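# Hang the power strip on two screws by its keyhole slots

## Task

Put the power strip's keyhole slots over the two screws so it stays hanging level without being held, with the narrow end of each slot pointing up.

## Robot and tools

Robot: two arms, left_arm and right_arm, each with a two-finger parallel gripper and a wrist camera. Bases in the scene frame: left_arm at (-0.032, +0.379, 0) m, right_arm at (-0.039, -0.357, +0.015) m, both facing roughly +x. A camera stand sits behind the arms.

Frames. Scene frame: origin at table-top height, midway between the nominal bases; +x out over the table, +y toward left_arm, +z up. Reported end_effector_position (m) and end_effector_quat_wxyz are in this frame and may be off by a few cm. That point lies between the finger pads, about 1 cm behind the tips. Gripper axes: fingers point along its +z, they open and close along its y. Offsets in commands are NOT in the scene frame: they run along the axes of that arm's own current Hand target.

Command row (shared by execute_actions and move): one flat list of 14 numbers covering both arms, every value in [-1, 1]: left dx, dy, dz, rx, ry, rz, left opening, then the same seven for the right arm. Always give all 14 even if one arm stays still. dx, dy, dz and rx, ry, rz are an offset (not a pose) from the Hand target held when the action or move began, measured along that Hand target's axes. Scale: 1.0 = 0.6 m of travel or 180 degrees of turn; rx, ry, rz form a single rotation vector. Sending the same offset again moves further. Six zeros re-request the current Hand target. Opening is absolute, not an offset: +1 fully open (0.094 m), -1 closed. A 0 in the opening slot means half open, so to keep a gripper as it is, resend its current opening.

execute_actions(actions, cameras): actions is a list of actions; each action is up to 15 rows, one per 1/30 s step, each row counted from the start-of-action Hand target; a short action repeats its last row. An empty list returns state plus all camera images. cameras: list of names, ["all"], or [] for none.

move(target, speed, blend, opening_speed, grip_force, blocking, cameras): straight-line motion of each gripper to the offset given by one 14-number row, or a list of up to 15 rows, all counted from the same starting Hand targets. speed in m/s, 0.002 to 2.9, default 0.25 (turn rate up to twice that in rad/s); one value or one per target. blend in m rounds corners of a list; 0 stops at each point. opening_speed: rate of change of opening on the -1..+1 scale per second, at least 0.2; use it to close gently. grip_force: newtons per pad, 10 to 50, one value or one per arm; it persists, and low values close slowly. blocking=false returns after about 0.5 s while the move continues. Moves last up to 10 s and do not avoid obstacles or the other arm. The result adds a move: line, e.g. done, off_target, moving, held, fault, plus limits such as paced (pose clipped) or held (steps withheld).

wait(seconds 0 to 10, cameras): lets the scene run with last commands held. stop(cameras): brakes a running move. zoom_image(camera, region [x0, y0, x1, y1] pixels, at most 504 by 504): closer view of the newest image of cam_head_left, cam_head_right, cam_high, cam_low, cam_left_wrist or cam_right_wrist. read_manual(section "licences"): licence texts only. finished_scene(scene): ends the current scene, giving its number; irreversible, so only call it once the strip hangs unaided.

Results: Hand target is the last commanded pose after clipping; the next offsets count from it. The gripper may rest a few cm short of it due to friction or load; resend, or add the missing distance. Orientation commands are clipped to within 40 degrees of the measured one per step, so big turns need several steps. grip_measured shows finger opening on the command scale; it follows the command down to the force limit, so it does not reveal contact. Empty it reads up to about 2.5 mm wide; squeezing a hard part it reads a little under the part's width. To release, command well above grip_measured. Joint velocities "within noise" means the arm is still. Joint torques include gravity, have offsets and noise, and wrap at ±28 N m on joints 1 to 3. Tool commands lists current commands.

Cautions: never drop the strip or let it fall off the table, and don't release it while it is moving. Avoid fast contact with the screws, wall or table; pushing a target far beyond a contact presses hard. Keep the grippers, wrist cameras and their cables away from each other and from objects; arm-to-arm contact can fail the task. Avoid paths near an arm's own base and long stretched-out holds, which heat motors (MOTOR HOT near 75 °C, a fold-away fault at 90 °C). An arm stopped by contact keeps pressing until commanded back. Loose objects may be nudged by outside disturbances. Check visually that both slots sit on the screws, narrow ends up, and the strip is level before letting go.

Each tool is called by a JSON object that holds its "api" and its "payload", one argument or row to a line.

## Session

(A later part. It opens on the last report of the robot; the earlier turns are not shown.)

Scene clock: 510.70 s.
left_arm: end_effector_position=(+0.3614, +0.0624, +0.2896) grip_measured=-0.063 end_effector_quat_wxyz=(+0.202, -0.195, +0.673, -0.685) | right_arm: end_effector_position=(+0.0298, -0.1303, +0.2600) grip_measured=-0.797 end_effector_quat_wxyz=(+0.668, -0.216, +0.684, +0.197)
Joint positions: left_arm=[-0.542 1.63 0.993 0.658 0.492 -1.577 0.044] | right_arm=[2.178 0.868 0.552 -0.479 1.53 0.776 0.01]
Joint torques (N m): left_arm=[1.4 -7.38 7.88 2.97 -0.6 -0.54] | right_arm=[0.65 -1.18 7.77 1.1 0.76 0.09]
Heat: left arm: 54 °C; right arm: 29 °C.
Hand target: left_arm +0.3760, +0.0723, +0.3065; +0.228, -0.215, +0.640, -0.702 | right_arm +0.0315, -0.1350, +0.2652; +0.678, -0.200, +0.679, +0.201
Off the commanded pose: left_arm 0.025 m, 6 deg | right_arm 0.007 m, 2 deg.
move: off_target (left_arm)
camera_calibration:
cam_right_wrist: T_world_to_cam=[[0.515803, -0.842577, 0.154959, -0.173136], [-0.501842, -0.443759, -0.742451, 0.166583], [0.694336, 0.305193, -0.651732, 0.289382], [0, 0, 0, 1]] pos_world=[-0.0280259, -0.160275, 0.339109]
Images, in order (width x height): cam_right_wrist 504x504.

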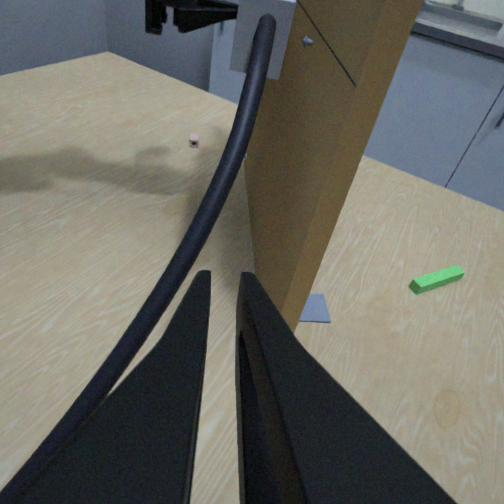

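{"api": "move", "payload": {
  "target": [0,0.014,0.032,-0.004,0,0,-0.3,0,0,0,0,0,0,-0.8],
  "speed": 0.08,
  "cameras": ["cam_right_wrist"]
}}

{"api": "zoom_image", "payload": {
  "camera": "cam_right_wrist",
  "region": [200, 0, 350, 130]
}}

Scene clock: 528.53 s.
left_arm: end_effector_position=(+0.3706, +0.0580, +0.2670) grip_measured=-0.063 end_effector_quat_wxyz=(+0.195, -0.210, +0.682, -0.673) | right_arm: end_effector_position=(+0.0298, -0.1303, +0.2600) grip_measured=-0.797 end_effector_quat_wxyz=(+0.668, -0.216, +0.684, +0.197)
Joint positions: left_arm=[-0.546 1.684 0.998 0.665 0.476 -1.577 0.044] | right_arm=[2.178 0.868 0.552 -0.479 1.53 0.776 0.01]
Joint torques (N m): left_arm=[-0.44 -7.19 12.3 2.93 -0.65 -0.53] | right_arm=[0.64 -1.2 7.76 1.1 0.76 0.09]
Heat: left arm: 52 °C; right arm: 29 °C.
Hand target: left_arm +0.3876, +0.0563, +0.2999; +0.226, -0.216, +0.644, -0.698 | right_arm +0.0315, -0.1350, +0.2652; +0.678, -0.200, +0.679, +0.201
Off the commanded pose: left_arm 0.037 m, 6 deg | right_arm 0.007 m, 2 deg.
move: off_target (left_arm)
camera_calibration:
cam_right_wrist: T_world_to_cam=[[0.515803, -0.842577, 0.154959, -0.173136], [-0.501842, -0.443759, -0.742451, 0.166583], [0.694336, 0.305193, -0.651732, 0.289382], [0, 0, 0, 1]] pos_world=[-0.0280259, -0.160275, 0.339109]
Images, in order (width x height): cam_right_wrist 504x504.

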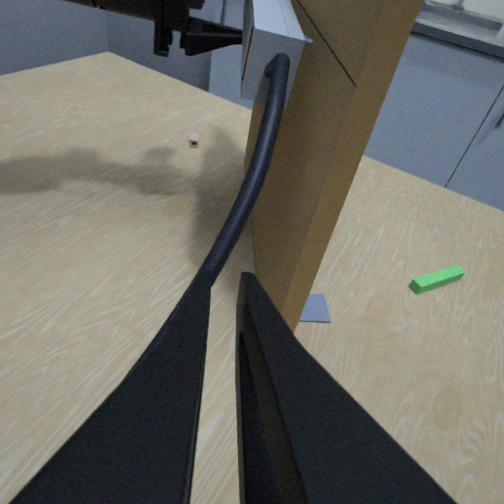

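Scaled by 3.360 from the camera's 504x504 image, which has a finer 720x720 frame.

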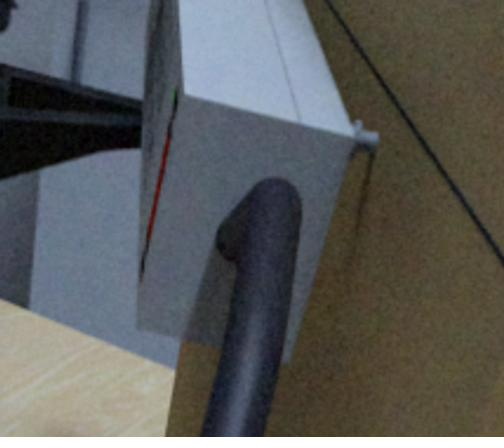

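{"api": "move", "payload": {
  "target": [0,-0.02,-0.004,0,0,0,-0.3,0,0,0,0,0,0,-0.8],
  "speed": 0.08,
  "cameras": ["cam_right_wrist"]
}}

{"api": "zoom_image", "payload": {
  "camera": "cam_right_wrist",
  "region": [200, 0, 350, 130]
}}

Scene clock: 536.23 s.
left_arm: end_effector_position=(+0.3695, +0.0565, +0.2671) grip_measured=-0.063 end_effector_quat_wxyz=(+0.190, -0.208, +0.685, -0.672) | right_arm: end_effector_position=(+0.0298, -0.1303, +0.2600) grip_measured=-0.797 end_effector_quat_wxyz=(+0.668, -0.216, +0.684, +0.197)
Joint positions: left_arm=[-0.546 1.684 1.005 0.651 0.487 -1.577 0.044] | right_arm=[2.178 0.868 0.552 -0.479 1.53 0.776 0.01]
Joint torques (N m): left_arm=[0.14 -9.89 12.81 2.64 -0.7 -0.53] | right_arm=[0.64 -1.2 7.76 1.1 0.76 0.09]
Heat: left arm: 52 °C; right arm: 29 °C.
Hand target: left_arm +0.3858, +0.0591, +0.3118; +0.227, -0.216, +0.644, -0.698 | right_arm +0.0315, -0.1350, +0.2652; +0.678, -0.200, +0.679, +0.201
Off the commanded pose: left_arm 0.048 m, 7 deg | right_arm 0.007 m, 2 deg.
move: off_target (left_arm)
camera_calibration:
cam_right_wrist: T_world_to_cam=[[0.515803, -0.842577, 0.154959, -0.173136], [-0.501842, -0.443759, -0.742451, 0.166583], [0.694336, 0.305193, -0.651732, 0.289382], [0, 0, 0, 1]] pos_world=[-0.0280259, -0.160275, 0.339109]
Images, in order (width x height): cam_right_wrist 504x504.

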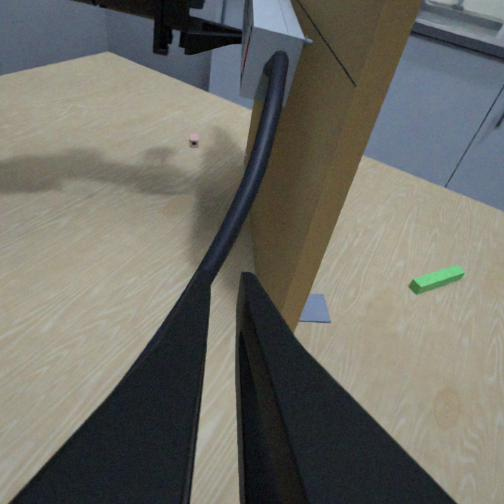

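Scaled by 3.360 from the camera's 504x504 image, which has a finer 720x720 frame.

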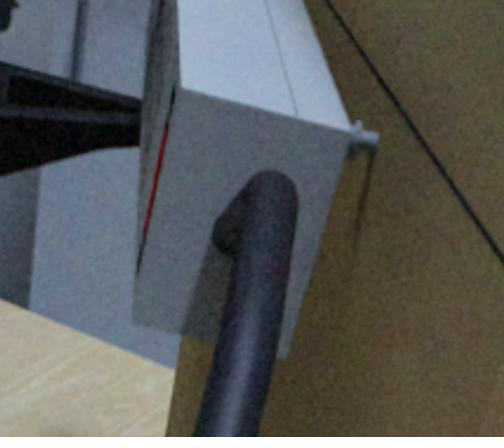

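{"api": "move", "payload": {
  "target": [0,-0.014,-0.004,0.004,0,0.003,-0.3,0,0,0,0,0,0,-0.8],
  "speed": 0.08,
  "cameras": ["cam_right_wrist"]
}}

{"api": "zoom_image", "payload": {
  "camera": "cam_right_wrist",
  "region": [200, 0, 350, 130]
}}

Scene clock: 542.20 s.
left_arm: end_effector_position=(+0.3694, +0.0566, +0.2674) grip_measured=-0.063 end_effector_quat_wxyz=(+0.188, -0.209, +0.687, -0.670) | right_arm: end_effector_position=(+0.0298, -0.1303, +0.2600) grip_measured=-0.797 end_effector_quat_wxyz=(+0.668, -0.216, +0.684, +0.197)
Joint positions: left_arm=[-0.546 1.681 1.009 0.637 0.487 -1.577 0.044] | right_arm=[2.178 0.868 0.552 -0.479 1.53 0.776 0.01]
Joint torques (N m): left_arm=[0.35 -11.28 12.56 2.67 -0.68 -0.42] | right_arm=[0.65 -1.2 7.76 1.1 0.76 0.09]
Heat: left arm: 52 °C; right arm: 29 °C.
Hand target: left_arm +0.3841, +0.0616, +0.3199; +0.231, -0.212, +0.641, -0.701 | right_arm +0.0315, -0.1350, +0.2652; +0.678, -0.200, +0.679, +0.201
Off the commanded pose: left_arm 0.055 m, 8 deg | right_arm 0.007 m, 2 deg.
move: off_target (left_arm)
camera_calibration:
cam_right_wrist: T_world_to_cam=[[0.515803, -0.842577, 0.154959, -0.173136], [-0.501842, -0.443759, -0.742451, 0.166583], [0.694336, 0.305193, -0.651732, 0.289382], [0, 0, 0, 1]] pos_world=[-0.0280259, -0.160275, 0.339109]
Images, in order (width x height): cam_right_wrist 504x504.

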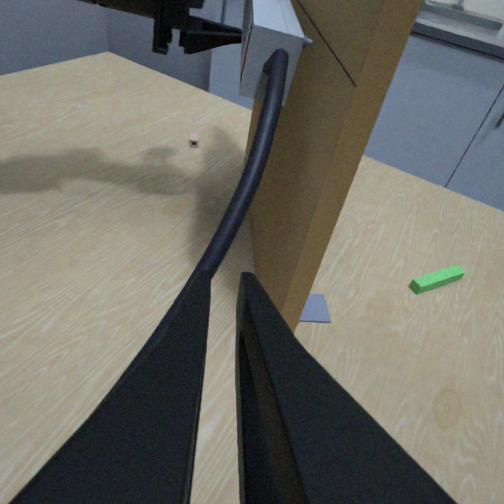

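Scaled by 3.360 from the camera's 504x504 image, which has a finer 720x720 frame.

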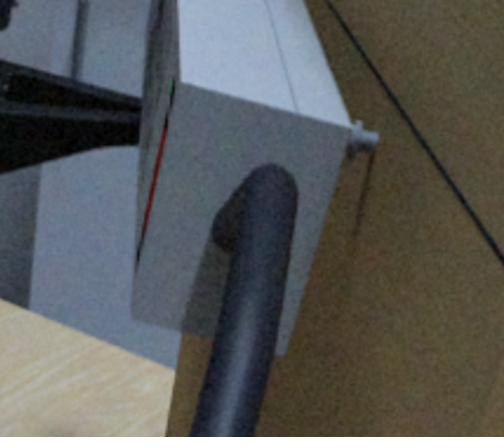

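Smaller steps until it moves.

{"api": "move", "payload": {
  "target": [0,-0.008,0,0,0,0.005,-0.3,0,0,0,0,0,0,-0.8],
  "speed": 0.05
}}

{"api": "move", "payload": {
  "target": [0,-0.006,0,0,0,0.003,-0.3,0,0,0,0,0,0,-0.8],
  "speed": 0.05,
  "cameras": ["cam_right_wrist"]
}}

{"api": "zoom_image", "payload": {
  "camera": "cam_right_wrist",
  "region": [200, 0, 350, 130]
}}

Scene clock: 548.93 s.
left_arm: end_effector_position=(+0.3694, +0.0569, +0.2679) grip_measured=-0.063 end_effector_quat_wxyz=(+0.187, -0.211, +0.691, -0.666) | right_arm: end_effector_position=(+0.0298, -0.1303, +0.2600) grip_measured=-0.797 end_effector_quat_wxyz=(+0.668, -0.216, +0.684, +0.197)
Joint positions: left_arm=[-0.546 1.674 1.017 0.608 0.485 -1.57 0.044] | right_arm=[2.178 0.868 0.552 -0.479 1.53 0.776 0.01]
Joint torques (N m): left_arm=[0.36 -11.56 12.77 2.78 -0.64 -0.39] | right_arm=[0.65 -1.18 7.77 1.1 0.76 0.09]
Heat: left arm: 51 °C; right arm: 29 °C.
Hand target: left_arm +0.3838, +0.0619, +0.3246; +0.237, -0.206, +0.643, -0.699 | right_arm +0.0315, -0.1350, +0.2652; +0.678, -0.200, +0.679, +0.201
Off the commanded pose: left_arm 0.059 m, 9 deg | right_arm 0.007 m, 2 deg.
move: off_target (left_arm)

Scene clock: 549.77 s.
left_arm: end_effector_position=(+0.3697, +0.0573, +0.2682) grip_measured=-0.063 end_effector_quat_wxyz=(+0.189, -0.212, +0.694, -0.662) | right_arm: end_effector_position=(+0.0298, -0.1303, +0.2600) grip_measured=-0.797 end_effector_quat_wxyz=(+0.668, -0.216, +0.684, +0.197)
Joint positions: left_arm=[-0.546 1.67 1.024 0.586 0.482 -1.561 0.044] | right_arm=[2.178 0.868 0.552 -0.479 1.53 0.776 0.01]
Joint torques (N m): left_arm=[0.27 -11.58 12.66 2.97 -0.62 -0.38] | right_arm=[0.64 -1.2 7.77 1.1 0.76 0.09]
Heat: left arm: 51 °C; right arm: 29 °C.
Hand target: left_arm +0.3836, +0.0621, +0.3283; +0.240, -0.203, +0.644, -0.698 | right_arm +0.0315, -0.1350, +0.2652; +0.678, -0.200, +0.679, +0.201
Off the commanded pose: left_arm 0.062 m, 9 deg | right_arm 0.007 m, 2 deg.
move: off_target (left_arm)
camera_calibration:
cam_right_wrist: T_world_to_cam=[[0.515803, -0.842577, 0.154959, -0.173136], [-0.501842, -0.443759, -0.742451, 0.166583], [0.694336, 0.305193, -0.651732, 0.289382], [0, 0, 0, 1]] pos_world=[-0.0280259, -0.160275, 0.339109]
Images, in order (width x height): cam_right_wrist 504x504.

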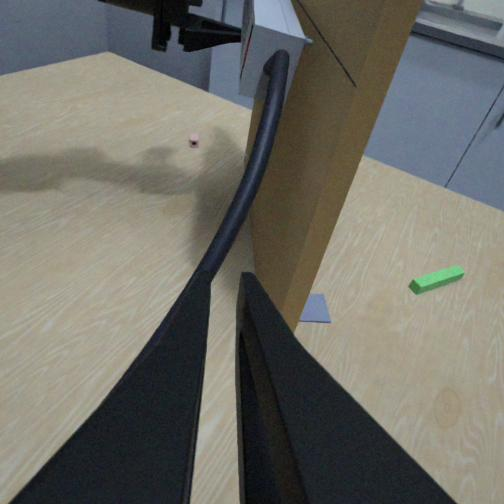

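Scaled by 3.360 from the camera's 504x504 image, which has a finer 720x720 frame.

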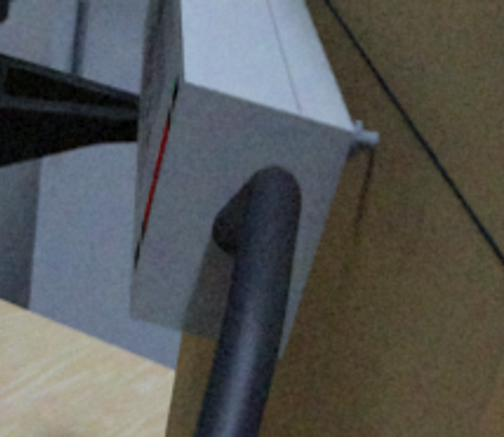

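{"api": "move", "payload": {
  "target": [0,-0.006,-0.004,0.015,0,0,-0.3,0,0,0,0,0,0,-0.8],
  "speed": 0.05
}}

{"api": "move", "payload": {
  "target": [0,-0.005,-0.004,0.008,0,0,-0.3,0,0,0,0,0,0,-0.8],
  "speed": 0.05,
  "cameras": ["cam_right_wrist"]
}}

{"api": "zoom_image", "payload": {
  "camera": "cam_right_wrist",
  "region": [200, 0, 350, 130]
}}

Scene clock: 557.70 s.
left_arm: end_effector_position=(+0.3709, +0.0579, +0.2773) grip_measured=-0.063 end_effector_quat_wxyz=(+0.200, -0.205, +0.684, -0.671) | right_arm: end_effector_position=(+0.0298, -0.1303, +0.2600) grip_measured=-0.797 end_effector_quat_wxyz=(+0.668, -0.216, +0.684, +0.197)
Joint positions: left_arm=[-0.546 1.668 1.024 0.622 0.475 -1.562 0.044] | right_arm=[2.178 0.868 0.552 -0.479 1.53 0.776 0.01]
Joint torques (N m): left_arm=[0.49 -10.86 10.82 3.47 -0.47 -0.48] | right_arm=[0.64 -1.18 7.76 1.1 0.76 0.09]
Heat: left arm: 53 °C; right arm: 29 °C.
Hand target: left_arm +0.3819, +0.0642, +0.3316; +0.245, -0.198, +0.627, -0.713 | right_arm +0.0315, -0.1350, +0.2652; +0.678, -0.200, +0.679, +0.201
Off the commanded pose: left_arm 0.056 m, 10 deg | right_arm 0.007 m, 2 deg.
move: off_target (left_arm)

Scene clock: 558.53 s.
left_arm: end_effector_position=(+0.3713, +0.0584, +0.2851) grip_measured=-0.063 end_effector_quat_wxyz=(+0.206, -0.201, +0.674, -0.681) | right_arm: end_effector_position=(+0.0298, -0.1303, +0.2600) grip_measured=-0.797 end_effector_quat_wxyz=(+0.668, -0.216, +0.684, +0.197)
Joint positions: left_arm=[-0.545 1.668 1.024 0.656 0.475 -1.573 0.044] | right_arm=[2.178 0.868 0.552 -0.479 1.53 0.776 0.01]
Joint torques (N m): left_arm=[0.59 -10.45 9.46 3.47 -0.5 -0.54] | right_arm=[0.64 -1.2 7.76 1.1 0.76 0.09]
Heat: left arm: 53 °C; right arm: 29 °C.
Hand target: left_arm +0.3802, +0.0665, +0.3343; +0.247, -0.195, +0.618, -0.721 | right_arm +0.0315, -0.1350, +0.2652; +0.678, -0.200, +0.679, +0.201
Off the commanded pose: left_arm 0.051 m, 9 deg | right_arm 0.007 m, 2 deg.
move: off_target (left_arm)
camera_calibration:
cam_right_wrist: T_world_to_cam=[[0.515803, -0.842577, 0.154959, -0.173136], [-0.501842, -0.443759, -0.742451, 0.166583], [0.694336, 0.305193, -0.651732, 0.289382], [0, 0, 0, 1]] pos_world=[-0.0280259, -0.160275, 0.339109]
Images, in order (width x height): cam_right_wrist 504x504.

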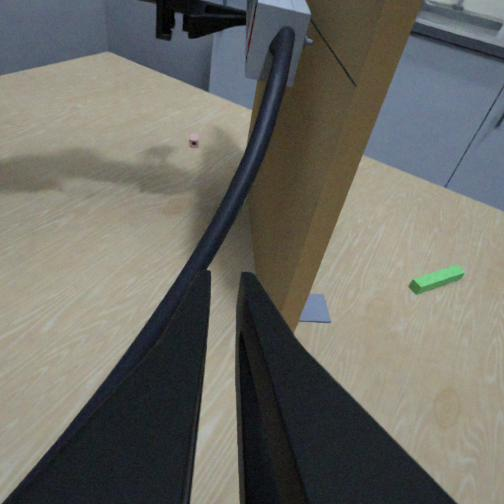

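Scaled by 3.360 from the camera's 504x504 image, which has a finer 720x720 frame.

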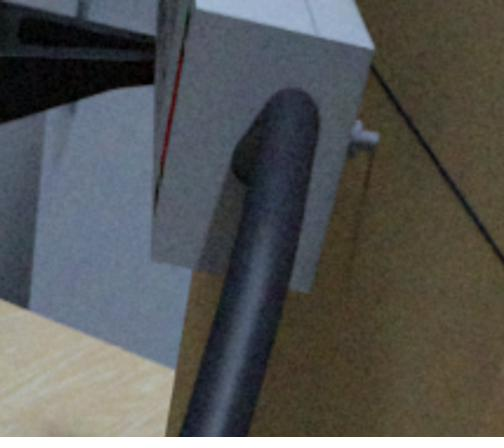

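{"api": "move", "payload": {
  "target": [0,-0.004,0.016,0,0,0,-0.3,0,0,0,0,0,0,-0.8],
  "speed": 0.05,
  "cameras": ["cam_right_wrist"]
}}

{"api": "zoom_image", "payload": {
  "camera": "cam_right_wrist",
  "region": [200, 0, 350, 130]
}}

Scene clock: 572.17 s.
left_arm: end_effector_position=(+0.3713, +0.0584, +0.2851) grip_measured=-0.063 end_effector_quat_wxyz=(+0.205, -0.201, +0.674, -0.681) | right_arm: end_effector_position=(+0.0298, -0.1303, +0.2600) grip_measured=-0.797 end_effector_quat_wxyz=(+0.668, -0.216, +0.684, +0.197)
Joint positions: left_arm=[-0.545 1.668 1.024 0.656 0.475 -1.573 0.044] | right_arm=[2.178 0.868 0.552 -0.479 1.53 0.776 0.01]
Joint torques (N m): left_arm=[-0.25 -8.8 12.7 3.27 -0.58 -0.55] | right_arm=[0.64 -1.2 7.77 1.1 0.76 0.09]
Heat: left arm: 55 °C; right arm: 29 °C.
Hand target: left_arm +0.3856, +0.0591, +0.3382; +0.247, -0.195, +0.618, -0.721 | right_arm +0.0315, -0.1350, +0.2652; +0.678, -0.200, +0.679, +0.201
Off the commanded pose: left_arm 0.055 m, 9 deg | right_arm 0.007 m, 2 deg.
move: off_target (left_arm)
camera_calibration:
cam_right_wrist: T_world_to_cam=[[0.515803, -0.842577, 0.154959, -0.173136], [-0.501842, -0.443759, -0.742451, 0.166583], [0.694336, 0.305193, -0.651732, 0.289382], [0, 0, 0, 1]] pos_world=[-0.0280259, -0.160275, 0.339109]
Images, in order (width x height): cam_right_wrist 504x504.

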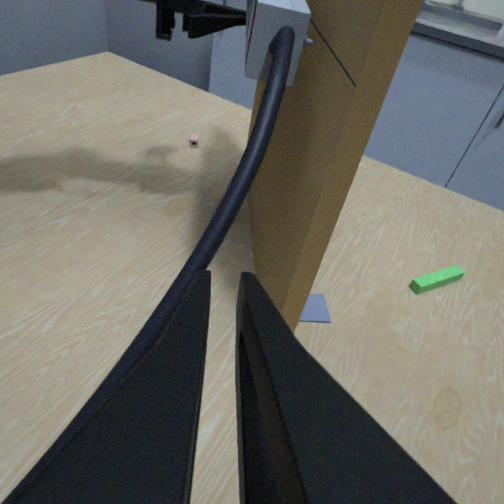

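Scaled by 3.360 from the camera's 504x504 image, which has a finer 720x720 frame.

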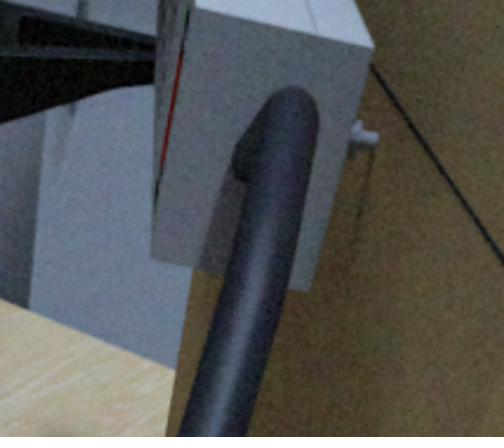

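{"api": "move", "payload": {
  "target": [0,-0.002,0.012,0,0,0,-0.3,0,0,0,0,0,0,-0.8],
  "speed": 0.05
}}

{"api": "move", "payload": {
  "target": [0,-0.003,0.008,0,0,0,-0.3,0,0,0,0,0,0,-0.8],
  "speed": 0.05,
  "cameras": ["cam_right_wrist","cam_head_left"]
}}

{"api": "zoom_image", "payload": {
  "camera": "cam_right_wrist",
  "region": [200, 0, 350, 130]
}}

{"api": "zoom_image", "payload": {
  "camera": "cam_head_left",
  "region": [240, 200, 340, 300]
}}

Scene clock: 581.37 s.
left_arm: end_effector_position=(+0.3722, +0.0569, +0.2877) grip_measured=-0.063 end_effector_quat_wxyz=(+0.203, -0.203, +0.675, -0.680) | right_arm: end_effector_position=(+0.0298, -0.1303, +0.2600) grip_measured=-0.797 end_effector_quat_wxyz=(+0.668, -0.216, +0.684, +0.197)
Joint positions: left_arm=[-0.547 1.668 1.04 0.636 0.473 -1.577 0.044] | right_arm=[2.178 0.868 0.552 -0.479 1.53 0.776 0.01]
Joint torques (N m): left_arm=[-0.73 -7.73 13.75 3.41 -0.62 -0.54] | right_arm=[0.64 -1.2 7.76 1.1 0.76 0.09]
Heat: left arm: 56 °C; right arm: 29 °C.
Hand target: left_arm +0.3896, +0.0536, +0.3406; +0.247, -0.195, +0.618, -0.721 | right_arm +0.0315, -0.1350, +0.2652; +0.678, -0.200, +0.679, +0.201
Off the commanded pose: left_arm 0.056 m, 10 deg | right_arm 0.007 m, 2 deg.
move: off_target (left_arm)

Scene clock: 582.10 s.
left_arm: end_effector_position=(+0.3726, +0.0565, +0.2877) grip_measured=-0.063 end_effector_quat_wxyz=(+0.201, -0.205, +0.676, -0.679) | right_arm: end_effector_position=(+0.0298, -0.1303, +0.2600) grip_measured=-0.797 end_effector_quat_wxyz=(+0.668, -0.216, +0.684, +0.197)
Joint positions: left_arm=[-0.547 1.668 1.046 0.624 0.474 -1.578 0.044] | right_arm=[2.178 0.868 0.552 -0.479 1.53 0.776 0.01]
Joint torques (N m): left_arm=[-0.92 -6.97 14.93 3.41 -0.74 -0.47] | right_arm=[0.65 -1.2 7.77 1.1 0.76 0.09]
Heat: left arm: 56 °C; right arm: 29 °C.
Hand target: left_arm +0.3922, +0.0499, +0.3432; +0.247, -0.195, +0.618, -0.721 | right_arm +0.0315, -0.1350, +0.2652; +0.678, -0.200, +0.679, +0.201
Off the commanded pose: left_arm 0.059 m, 10 deg | right_arm 0.007 m, 2 deg.
move: off_target (left_arm)
camera_calibration:
cam_right_wrist: T_world_to_cam=[[0.515803, -0.842577, 0.154959, -0.173136], [-0.501842, -0.443759, -0.742451, 0.166583], [0.694336, 0.305193, -0.651732, 0.289382], [0, 0, 0, 1]] pos_world=[-0.0280259, -0.160275, 0.339109]
Images, in order (width x height): cam_head_left 504x504, cam_right_wrist 504x504.

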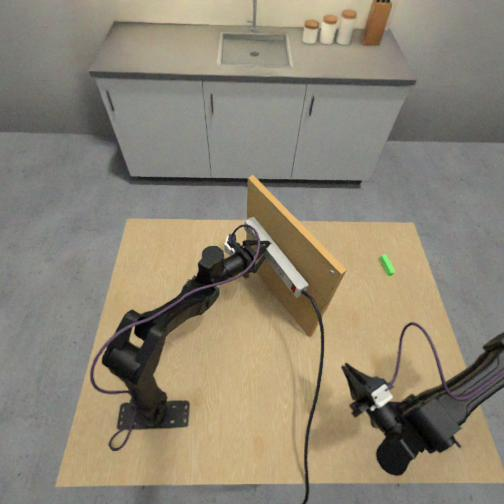

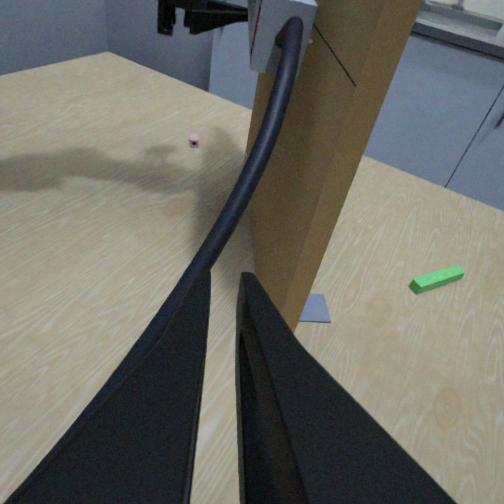

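Scaled by 3.360 from the camera's 504x504 image, which has a finer 720x720 frame.

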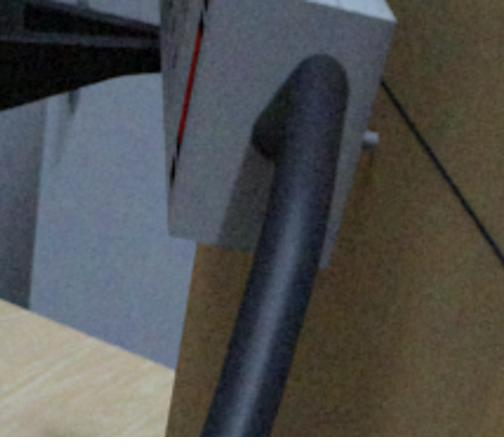

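Scaled by 5.040 from the camera's 504x504 image, which has a finer 720x720 frame.

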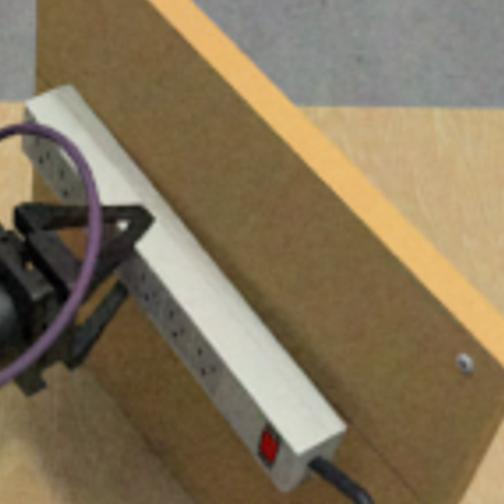

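{"api": "move", "payload": {
  "target": [0,0.012,0.002,0,0,0,-0.3,0,0,0,0,0,0,-0.8],
  "speed": 0.05
}}

{"api": "move", "payload": {
  "target": [0,0.004,0.010,0,0,0,-0.3,0,0,0,0,0,0,-0.8],
  "speed": 0.05,
  "cameras": ["cam_right_wrist","cam_head_left"]
}}

{"api": "zoom_image", "payload": {
  "camera": "cam_right_wrist",
  "region": [200, 0, 350, 130]
}}

{"api": "zoom_image", "payload": {
  "camera": "cam_head_left",
  "region": [240, 200, 340, 300]
}}

Scene clock: 598.37 s.
left_arm: end_effector_position=(+0.3725, +0.0565, +0.2877) grip_measured=-0.063 end_effector_quat_wxyz=(+0.201, -0.205, +0.676, -0.679) | right_arm: end_effector_position=(+0.0298, -0.1303, +0.2600) grip_measured=-0.797 end_effector_quat_wxyz=(+0.668, -0.216, +0.684, +0.197)
Joint positions: left_arm=[-0.547 1.668 1.046 0.624 0.474 -1.578 0.044] | right_arm=[2.178 0.868 0.552 -0.479 1.53 0.776 0.01]
Joint torques (N m): left_arm=[-1.25 -5.79 14.27 3.62 -0.69 -0.49] | right_arm=[0.65 -1.2 7.76 1.1 0.76 0.09]
Heat: left arm: 58 °C; right arm: 29 °C.
Hand target: left_arm +0.3937, +0.0482, +0.3363; +0.247, -0.195, +0.618, -0.721 | right_arm +0.0315, -0.1350, +0.2652; +0.678, -0.200, +0.679, +0.201
Off the commanded pose: left_arm 0.054 m, 10 deg | right_arm 0.007 m, 2 deg.
move: off_target (left_arm)

Scene clock: 599.20 s.
left_arm: end_effector_position=(+0.3727, +0.0552, +0.2872) grip_measured=-0.063 end_effector_quat_wxyz=(+0.200, -0.201, +0.675, -0.681) | right_arm: end_effector_position=(+0.0298, -0.1303, +0.2600) grip_measured=-0.797 end_effector_quat_wxyz=(+0.668, -0.216, +0.684, +0.197)
Joint positions: left_arm=[-0.547 1.676 1.046 0.638 0.481 -1.578 0.044] | right_arm=[2.178 0.868 0.552 -0.479 1.53 0.776 0.01]
Joint torques (N m): left_arm=[-2.03 -4.83 15.61 3.52 -0.89 -0.49] | right_arm=[0.64 -1.2 7.76 1.1 0.76 0.09]
Heat: left arm: 58 °C; right arm: 29 °C.
Hand target: left_arm +0.3975, +0.0431, +0.3348; +0.247, -0.195, +0.618, -0.721 | right_arm +0.0315, -0.1350, +0.2652; +0.678, -0.200, +0.679, +0.201
Off the commanded pose: left_arm 0.055 m, 10 deg | right_arm 0.007 m, 2 deg.
move: off_target (left_arm)
camera_calibration:
cam_right_wrist: T_world_to_cam=[[0.515803, -0.842577, 0.154959, -0.173136], [-0.501842, -0.443759, -0.742451, 0.166583], [0.694336, 0.305193, -0.651732, 0.289382], [0, 0, 0, 1]] pos_world=[-0.0280259, -0.160275, 0.339109]
Images, in order (width x height): cam_head_left 504x504, cam_right_wrist 504x504.

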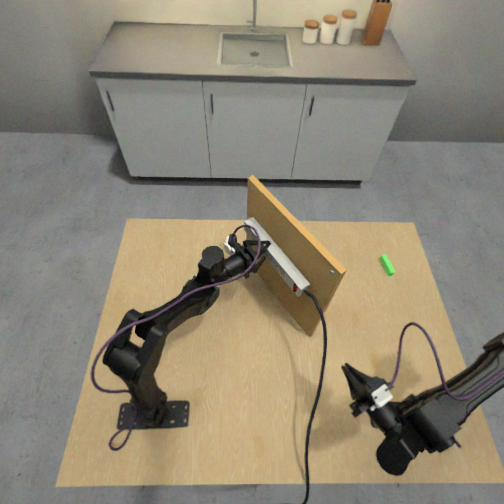

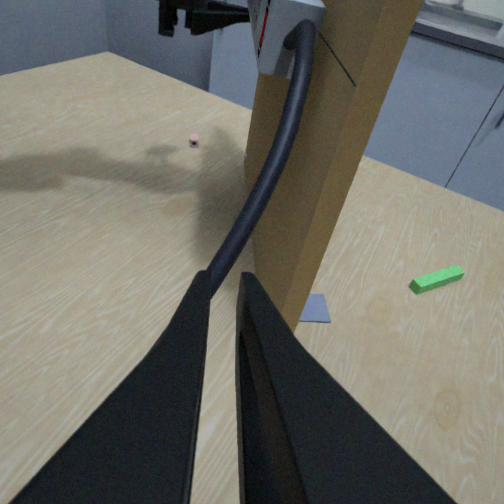

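Scaled by 3.360 from the camera's 504x504 image, which has a finer 720x720 frame.

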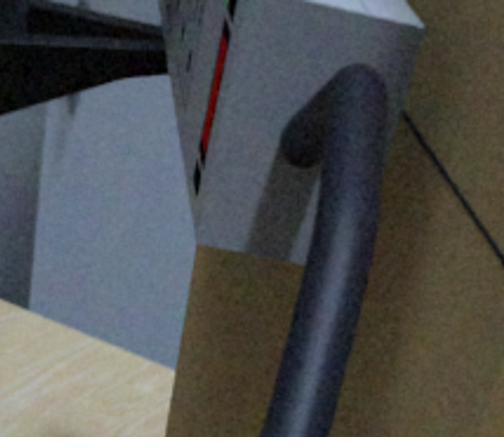

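Scaled by 5.040 from the camera's 504x504 image, which has a finer 720x720 frame.

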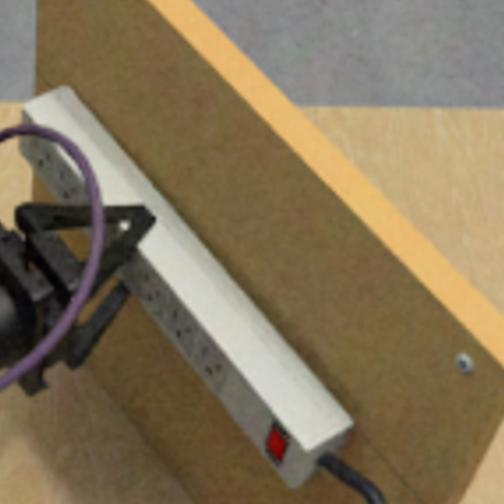

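{"api": "move", "payload": {
  "target": [0,0.012,0,0,0,0,-0.3,0,0,0,0,0,0,-0.8],
  "speed": 0.05
}}

{"api": "move", "payload": {
  "target": [0,0.008,0.004,0,0,0,-0.3,0,0,0,0,0,0,-0.8],
  "speed": 0.05
}}

{"api": "move", "payload": {
  "target": [0,0.006,0,0,0,0,-0.3,0,0,0,0,0,0,-0.8],
  "speed": 0.05,
  "cameras": ["cam_right_wrist","cam_head_left"]
}}

{"api": "zoom_image", "payload": {
  "camera": "cam_right_wrist",
  "region": [200, 0, 350, 130]
}}

{"api": "zoom_image", "payload": {
  "camera": "cam_head_left",
  "region": [240, 200, 340, 300]
}}

Scene clock: 614.90 s.
left_arm: end_effector_position=(+0.3726, +0.0539, +0.2869) grip_measured=-0.063 end_effector_quat_wxyz=(+0.198, -0.196, +0.674, -0.684) | right_arm: end_effector_position=(+0.0298, -0.1303, +0.2600) grip_measured=-0.797 end_effector_quat_wxyz=(+0.668, -0.216, +0.684, +0.197)
Joint positions: left_arm=[-0.546 1.685 1.046 0.656 0.493 -1.581 0.044] | right_arm=[2.178 0.868 0.552 -0.479 1.53 0.776 0.01]
Joint torques (N m): left_arm=[-2.28 -3.92 14.65 3.61 -0.94 -0.44] | right_arm=[0.65 -1.2 7.76 1.1 0.76 0.09]
Heat: left arm: 57 °C; right arm: 29 °C.
Hand target: left_arm +0.3983, +0.0422, +0.3277; +0.247, -0.195, +0.618, -0.721 | right_arm +0.0315, -0.1350, +0.2652; +0.678, -0.200, +0.679, +0.201
Off the commanded pose: left_arm 0.050 m, 9 deg | right_arm 0.007 m, 2 deg.
move: off_target (left_arm)

Scene clock: 615.80 s.
left_arm: end_effector_position=(+0.3727, +0.0538, +0.2868) grip_measured=-0.063 end_effector_quat_wxyz=(+0.194, -0.190, +0.672, -0.688) | right_arm: end_effector_position=(+0.0298, -0.1303, +0.2600) grip_measured=-0.797 end_effector_quat_wxyz=(+0.668, -0.216, +0.684, +0.197)
Joint positions: left_arm=[-0.54 1.693 1.046 0.674 0.513 -1.585 0.044] | right_arm=[2.178 0.868 0.552 -0.479 1.53 0.776 0.01]
Joint torques (N m): left_arm=[-3.17 -3.62 14.94 3.52 -1.25 -0.44] | right_arm=[0.64 -1.2 7.76 1.1 0.76 0.09]
Heat: left arm: 57 °C; right arm: 29 °C.
Hand target: left_arm +0.4003, +0.0398, +0.3234; +0.247, -0.195, +0.618, -0.721 | right_arm +0.0315, -0.1350, +0.2652; +0.678, -0.200, +0.679, +0.201
Off the commanded pose: left_arm 0.048 m, 9 deg | right_arm 0.007 m, 2 deg.
move: off_target (left_arm)

Scene clock: 616.67 s.
left_arm: end_effector_position=(+0.3728, +0.0539, +0.2866) grip_measured=-0.063 end_effector_quat_wxyz=(+0.192, -0.186, +0.672, -0.691) | right_arm: end_effector_position=(+0.0298, -0.1303, +0.2600) grip_measured=-0.797 end_effector_quat_wxyz=(+0.668, -0.216, +0.684, +0.197)
Joint positions: left_arm=[-0.535 1.699 1.046 0.686 0.526 -1.587 0.044] | right_arm=[2.178 0.868 0.552 -0.479 1.53 0.776 0.01]
Joint torques (N m): left_arm=[-3.43 -3.33 14.5 3.53 -1.38 -0.44] | right_arm=[0.65 -1.2 7.76 1.1 0.76 0.09]
Heat: left arm: 57 °C; right arm: 29 °C.
Hand target: left_arm +0.4008, +0.0395, +0.3199; +0.247, -0.195, +0.618, -0.721 | right_arm +0.0315, -0.1350, +0.2652; +0.678, -0.200, +0.679, +0.201
Off the commanded pose: left_arm 0.046 m, 10 deg | right_arm 0.007 m, 2 deg.
move: off_target (left_arm)
camera_calibration:
cam_right_wrist: T_world_to_cam=[[0.515803, -0.842577, 0.154959, -0.173136], [-0.501842, -0.443759, -0.742451, 0.166583], [0.694336, 0.305193, -0.651732, 0.289382], [0, 0, 0, 1]] pos_world=[-0.0280259, -0.160275, 0.339109]
Images, in order (width x height): cam_head_left 504x504, cam_right_wrist 504x504.

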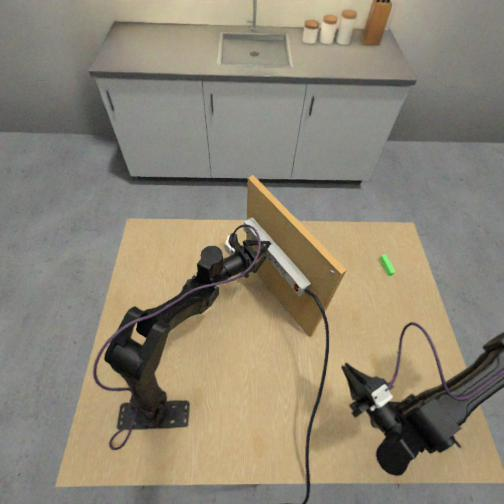

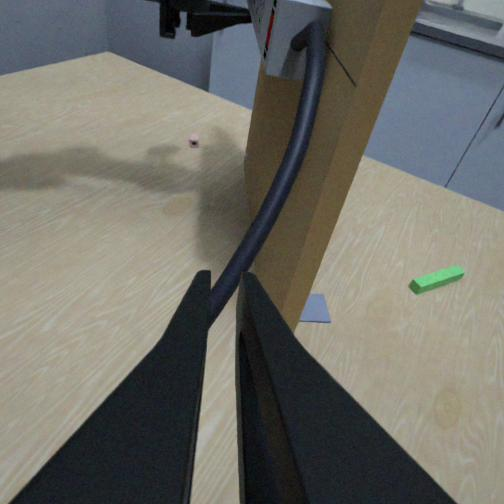

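Scaled by 3.360 from the camera's 504x504 image, which has a finer 720x720 frame.

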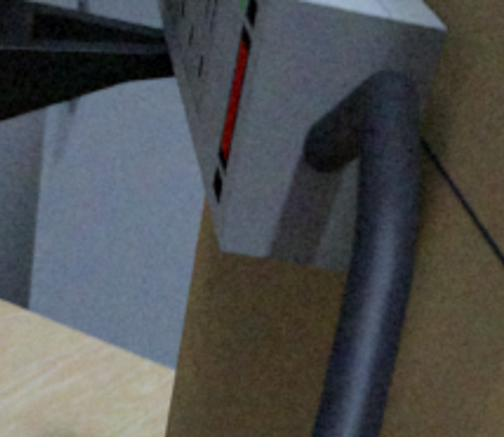

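Scaled by 5.040 from the camera's 504x504 image, which has a finer 720x720 frame.

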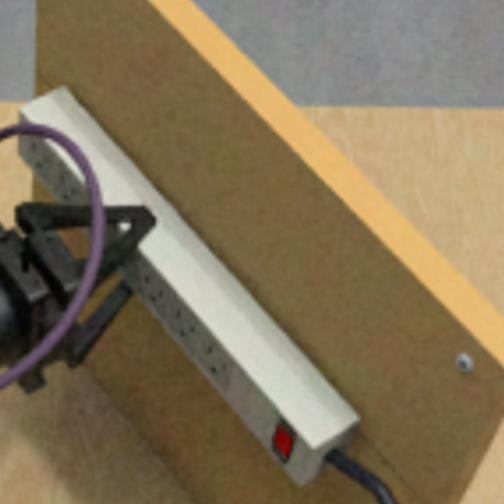

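{"api": "move", "payload": {
  "target": [-0.006,0,0,0,0.04,0,-0.3,0,0,0,0,0,0,-0.8],
  "speed": 0.05
}}

{"api": "move", "payload": {
  "target": [-0.004,0.005,0.006,0,0.02,0,-0.3,0,0,0,0,0,0,-0.8],
  "speed": 0.05,
  "cameras": ["cam_right_wrist","cam_head_left","cam_head_right"]
}}

{"api": "zoom_image", "payload": {
  "camera": "cam_right_wrist",
  "region": [200, 0, 350, 130]
}}

{"api": "zoom_image", "payload": {
  "camera": "cam_head_left",
  "region": [240, 200, 340, 300]
}}

{"api": "zoom_image", "payload": {
  "camera": "cam_head_right",
  "region": [240, 200, 340, 300]
}}

Scene clock: 631.37 s.
left_arm: end_effector_position=(+0.3724, +0.0538, +0.2854) grip_measured=-0.063 end_effector_quat_wxyz=(+0.150, -0.134, +0.676, -0.709) | right_arm: end_effector_position=(+0.0298, -0.1303, +0.2600) grip_measured=-0.797 end_effector_quat_wxyz=(+0.668, -0.216, +0.684, +0.197)
Joint positions: left_arm=[-0.481 1.763 1.088 0.743 0.716 -1.602 0.044] | right_arm=[2.178 0.868 0.552 -0.479 1.53 0.776 0.01]
Joint torques (N m): left_arm=[-2.59 -5.37 15.51 2.89 -1.44 -0.43] | right_arm=[0.64 -1.18 7.77 1.1 0.76 0.1]
Heat: left arm: 57 °C; right arm: 29 °C.
Hand target: left_arm +0.4036, +0.0416, +0.3199; +0.208, -0.149, +0.632, -0.731 | right_arm +0.0315, -0.1350, +0.2652; +0.678, -0.200, +0.679, +0.201
Off the commanded pose: left_arm 0.048 m, 9 deg | right_arm 0.007 m, 2 deg.
move: off_target (left_arm)

Scene clock: 632.40 s.
left_arm: end_effector_position=(+0.3724, +0.0534, +0.2851) grip_measured=-0.063 end_effector_quat_wxyz=(+0.120, -0.103, +0.680, -0.716) | right_arm: end_effector_position=(+0.0298, -0.1303, +0.2600) grip_measured=-0.797 end_effector_quat_wxyz=(+0.668, -0.216, +0.684, +0.197)
Joint positions: left_arm=[-0.452 1.806 1.133 0.755 0.832 -1.616 0.044] | right_arm=[2.178 0.868 0.552 -0.479 1.53 0.776 0.01]
Joint torques (N m): left_arm=[-3 -5.87 14.98 2.8 -1.79 -0.37] | right_arm=[0.65 -1.2 7.76 1.1 0.76 0.09]
Heat: left arm: 57 °C; right arm: 29 °C.
Hand target: left_arm +0.4077, +0.0392, +0.3176; +0.188, -0.126, +0.638, -0.736 | right_arm +0.0315, -0.1350, +0.2652; +0.678, -0.200, +0.679, +0.201
Off the commanded pose: left_arm 0.050 m, 10 deg | right_arm 0.007 m, 2 deg.
move: off_target (left_arm)
camera_calibration:
cam_right_wrist: T_world_to_cam=[[0.515803, -0.842577, 0.154959, -0.173136], [-0.501842, -0.443759, -0.742451, 0.166583], [0.694336, 0.305193, -0.651732, 0.289382], [0, 0, 0, 1]] pos_world=[-0.0280259, -0.160275, 0.339109]
Images, in order (width x height): cam_head_left 504x504, cam_head_right 504x504, cam_right_wrist 504x504.

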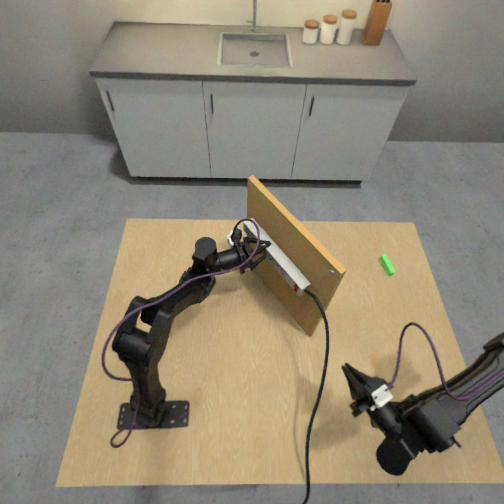

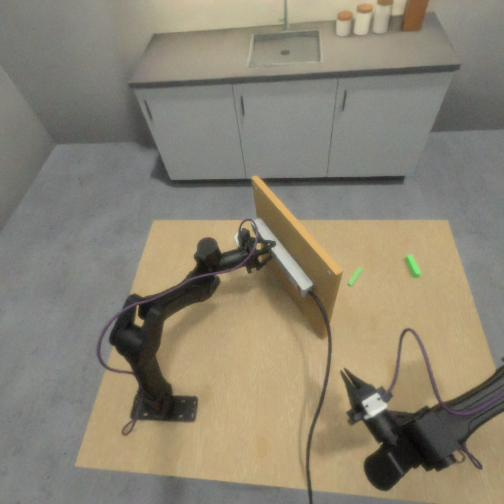

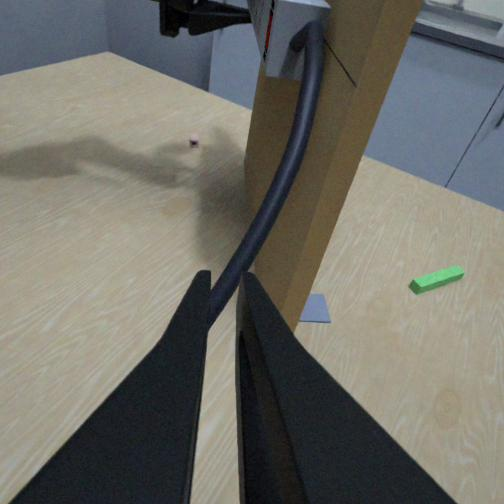

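Scaled by 3.360 from the camera's 504x504 image, which has a finer 720x720 frame.

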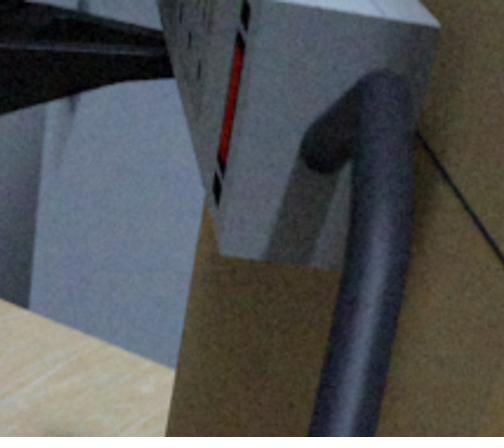

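Scaled by 5.040 from the camera's 504x504 image, which has a finer 720x720 frame.

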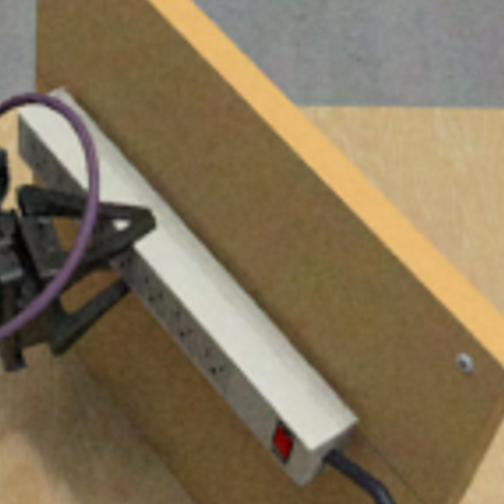

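Scaled by 5.040 from the camera's 504x504 image, which has a finer 720x720 frame.

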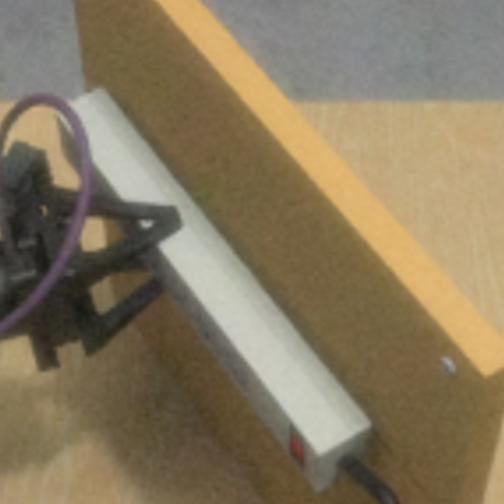

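{"api": "move", "payload": {
  "target": [0,0.002,-0.008,0,0,0.010,-0.3,0,0,0,0,0,0,-0.8],
  "speed": 0.05
}}

{"api": "move", "payload": {
  "target": [0,0,0.006,0,0,0.008,-0.3,0,0,0,0,0,0,-0.8],
  "speed": 0.05
}}

{"api": "move", "payload": {
  "target": [0,0,0.004,0,0,0.006,-0.3,0,0,0,0,0,0,-0.8],
  "speed": 0.05,
  "cameras": ["cam_right_wrist","cam_head_left"]
}}

{"api": "zoom_image", "payload": {
  "camera": "cam_right_wrist",
  "region": [200, 0, 350, 130]
}}

{"api": "zoom_image", "payload": {
  "camera": "cam_head_left",
  "region": [240, 200, 340, 300]
}}

Scene clock: 646.97 s.
left_arm: end_effector_position=(+0.3724, +0.0537, +0.2852) grip_measured=-0.063 end_effector_quat_wxyz=(+0.123, -0.100, +0.680, -0.716) | right_arm: end_effector_position=(+0.0298, -0.1303, +0.2600) grip_measured=-0.797 end_effector_quat_wxyz=(+0.668, -0.216, +0.684, +0.197)
Joint positions: left_arm=[-0.451 1.806 1.133 0.755 0.834 -1.607 0.044] | right_arm=[2.178 0.868 0.552 -0.479 1.53 0.776 0.01]
Joint torques (N m): left_arm=[-2.71 -6.56 13.57 2.83 -1.77 -0.08] | right_arm=[0.64 -1.2 7.77 1.1 0.76 0.09]
Heat: left arm: 55 °C; right arm: 29 °C.
Hand target: left_arm +0.4059, +0.0435, +0.3157; +0.200, -0.116, +0.640, -0.733 | right_arm +0.0315, -0.1350, +0.2652; +0.678, -0.200, +0.679, +0.201
Off the commanded pose: left_arm 0.046 m, 10 deg | right_arm 0.007 m, 2 deg.
move: off_target (left_arm)

Scene clock: 647.80 s.
left_arm: end_effector_position=(+0.3723, +0.0536, +0.2841) grip_measured=-0.063 end_effector_quat_wxyz=(+0.129, -0.093, +0.682, -0.714) | right_arm: end_effector_position=(+0.0298, -0.1303, +0.2600) grip_measured=-0.797 end_effector_quat_wxyz=(+0.668, -0.216, +0.684, +0.197)
Joint positions: left_arm=[-0.451 1.807 1.133 0.754 0.836 -1.585 0.044] | right_arm=[2.178 0.868 0.552 -0.479 1.53 0.776 0.01]
Joint torques (N m): left_arm=[-3.22 -6.06 14.63 2.82 -1.8 -0.11] | right_arm=[0.64 -1.2 7.76 1.1 0.76 0.09]
Heat: left arm: 55 °C; right arm: 29 °C.
Hand target: left_arm +0.4075, +0.0402, +0.3161; +0.209, -0.108, +0.642, -0.730 | right_arm +0.0315, -0.1350, +0.2652; +0.678, -0.200, +0.679, +0.201
Off the commanded pose: left_arm 0.049 m, 11 deg | right_arm 0.007 m, 2 deg.
move: off_target (left_arm)

Scene clock: 648.57 s.
left_arm: end_effector_position=(+0.3722, +0.0533, +0.2838) grip_measured=-0.063 end_effector_quat_wxyz=(+0.133, -0.087, +0.683, -0.713) | right_arm: end_effector_position=(+0.0298, -0.1303, +0.2600) grip_measured=-0.797 end_effector_quat_wxyz=(+0.668, -0.216, +0.684, +0.197)
Joint positions: left_arm=[-0.451 1.809 1.134 0.754 0.839 -1.571 0.044] | right_arm=[2.178 0.868 0.552 -0.479 1.53 0.776 0.01]
Joint torques (N m): left_arm=[-3.18 -6.13 14.95 2.84 -1.89 -0.06] | right_arm=[0.64 -1.2 7.77 1.1 0.76 0.09]
Heat: left arm: 55 °C; right arm: 29 °C.
Hand target: left_arm +0.4085, +0.0381, +0.3166; +0.216, -0.102, +0.643, -0.728 | right_arm +0.0315, -0.1350, +0.2652; +0.678, -0.200, +0.679, +0.201
Off the commanded pose: left_arm 0.051 m, 11 deg | right_arm 0.007 m, 2 deg.
move: off_target (left_arm)
camera_calibration:
cam_right_wrist: T_world_to_cam=[[0.515803, -0.842577, 0.154959, -0.173136], [-0.501842, -0.443759, -0.742451, 0.166583], [0.694336, 0.305193, -0.651732, 0.289382], [0, 0, 0, 1]] pos_world=[-0.0280259, -0.160275, 0.339109]
Images, in order (width x height): cam_head_left 504x504, cam_right_wrist 504x504.

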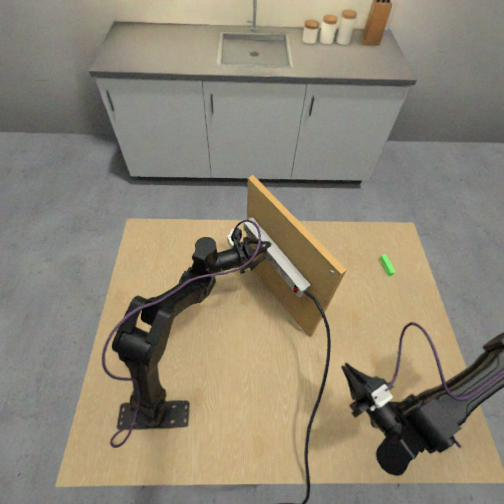

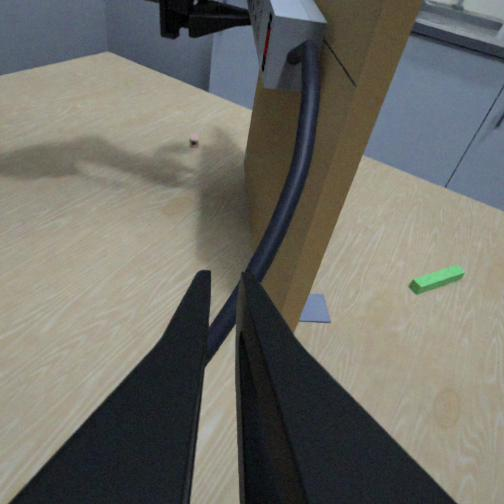

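Scaled by 3.360 from the camera's 504x504 image, which has a finer 720x720 frame.

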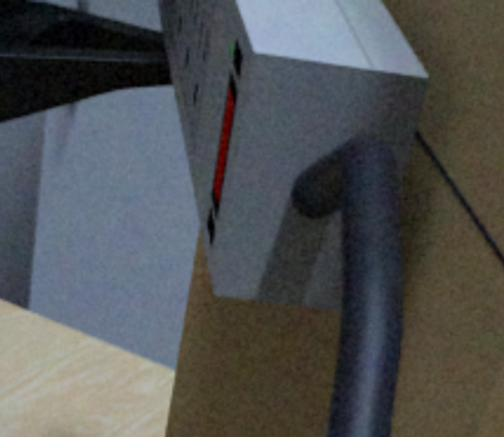

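Scaled by 5.040 from the camera's 504x504 image, which has a finer 720x720 frame.

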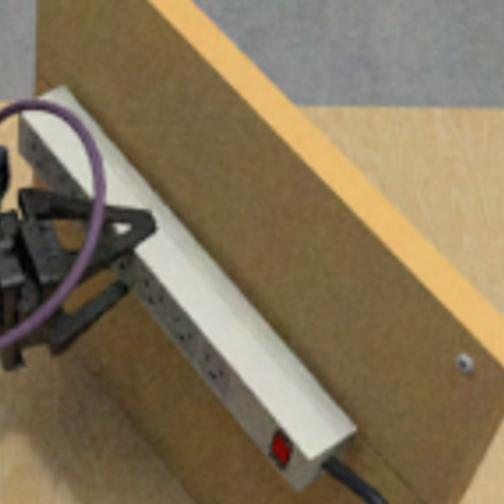

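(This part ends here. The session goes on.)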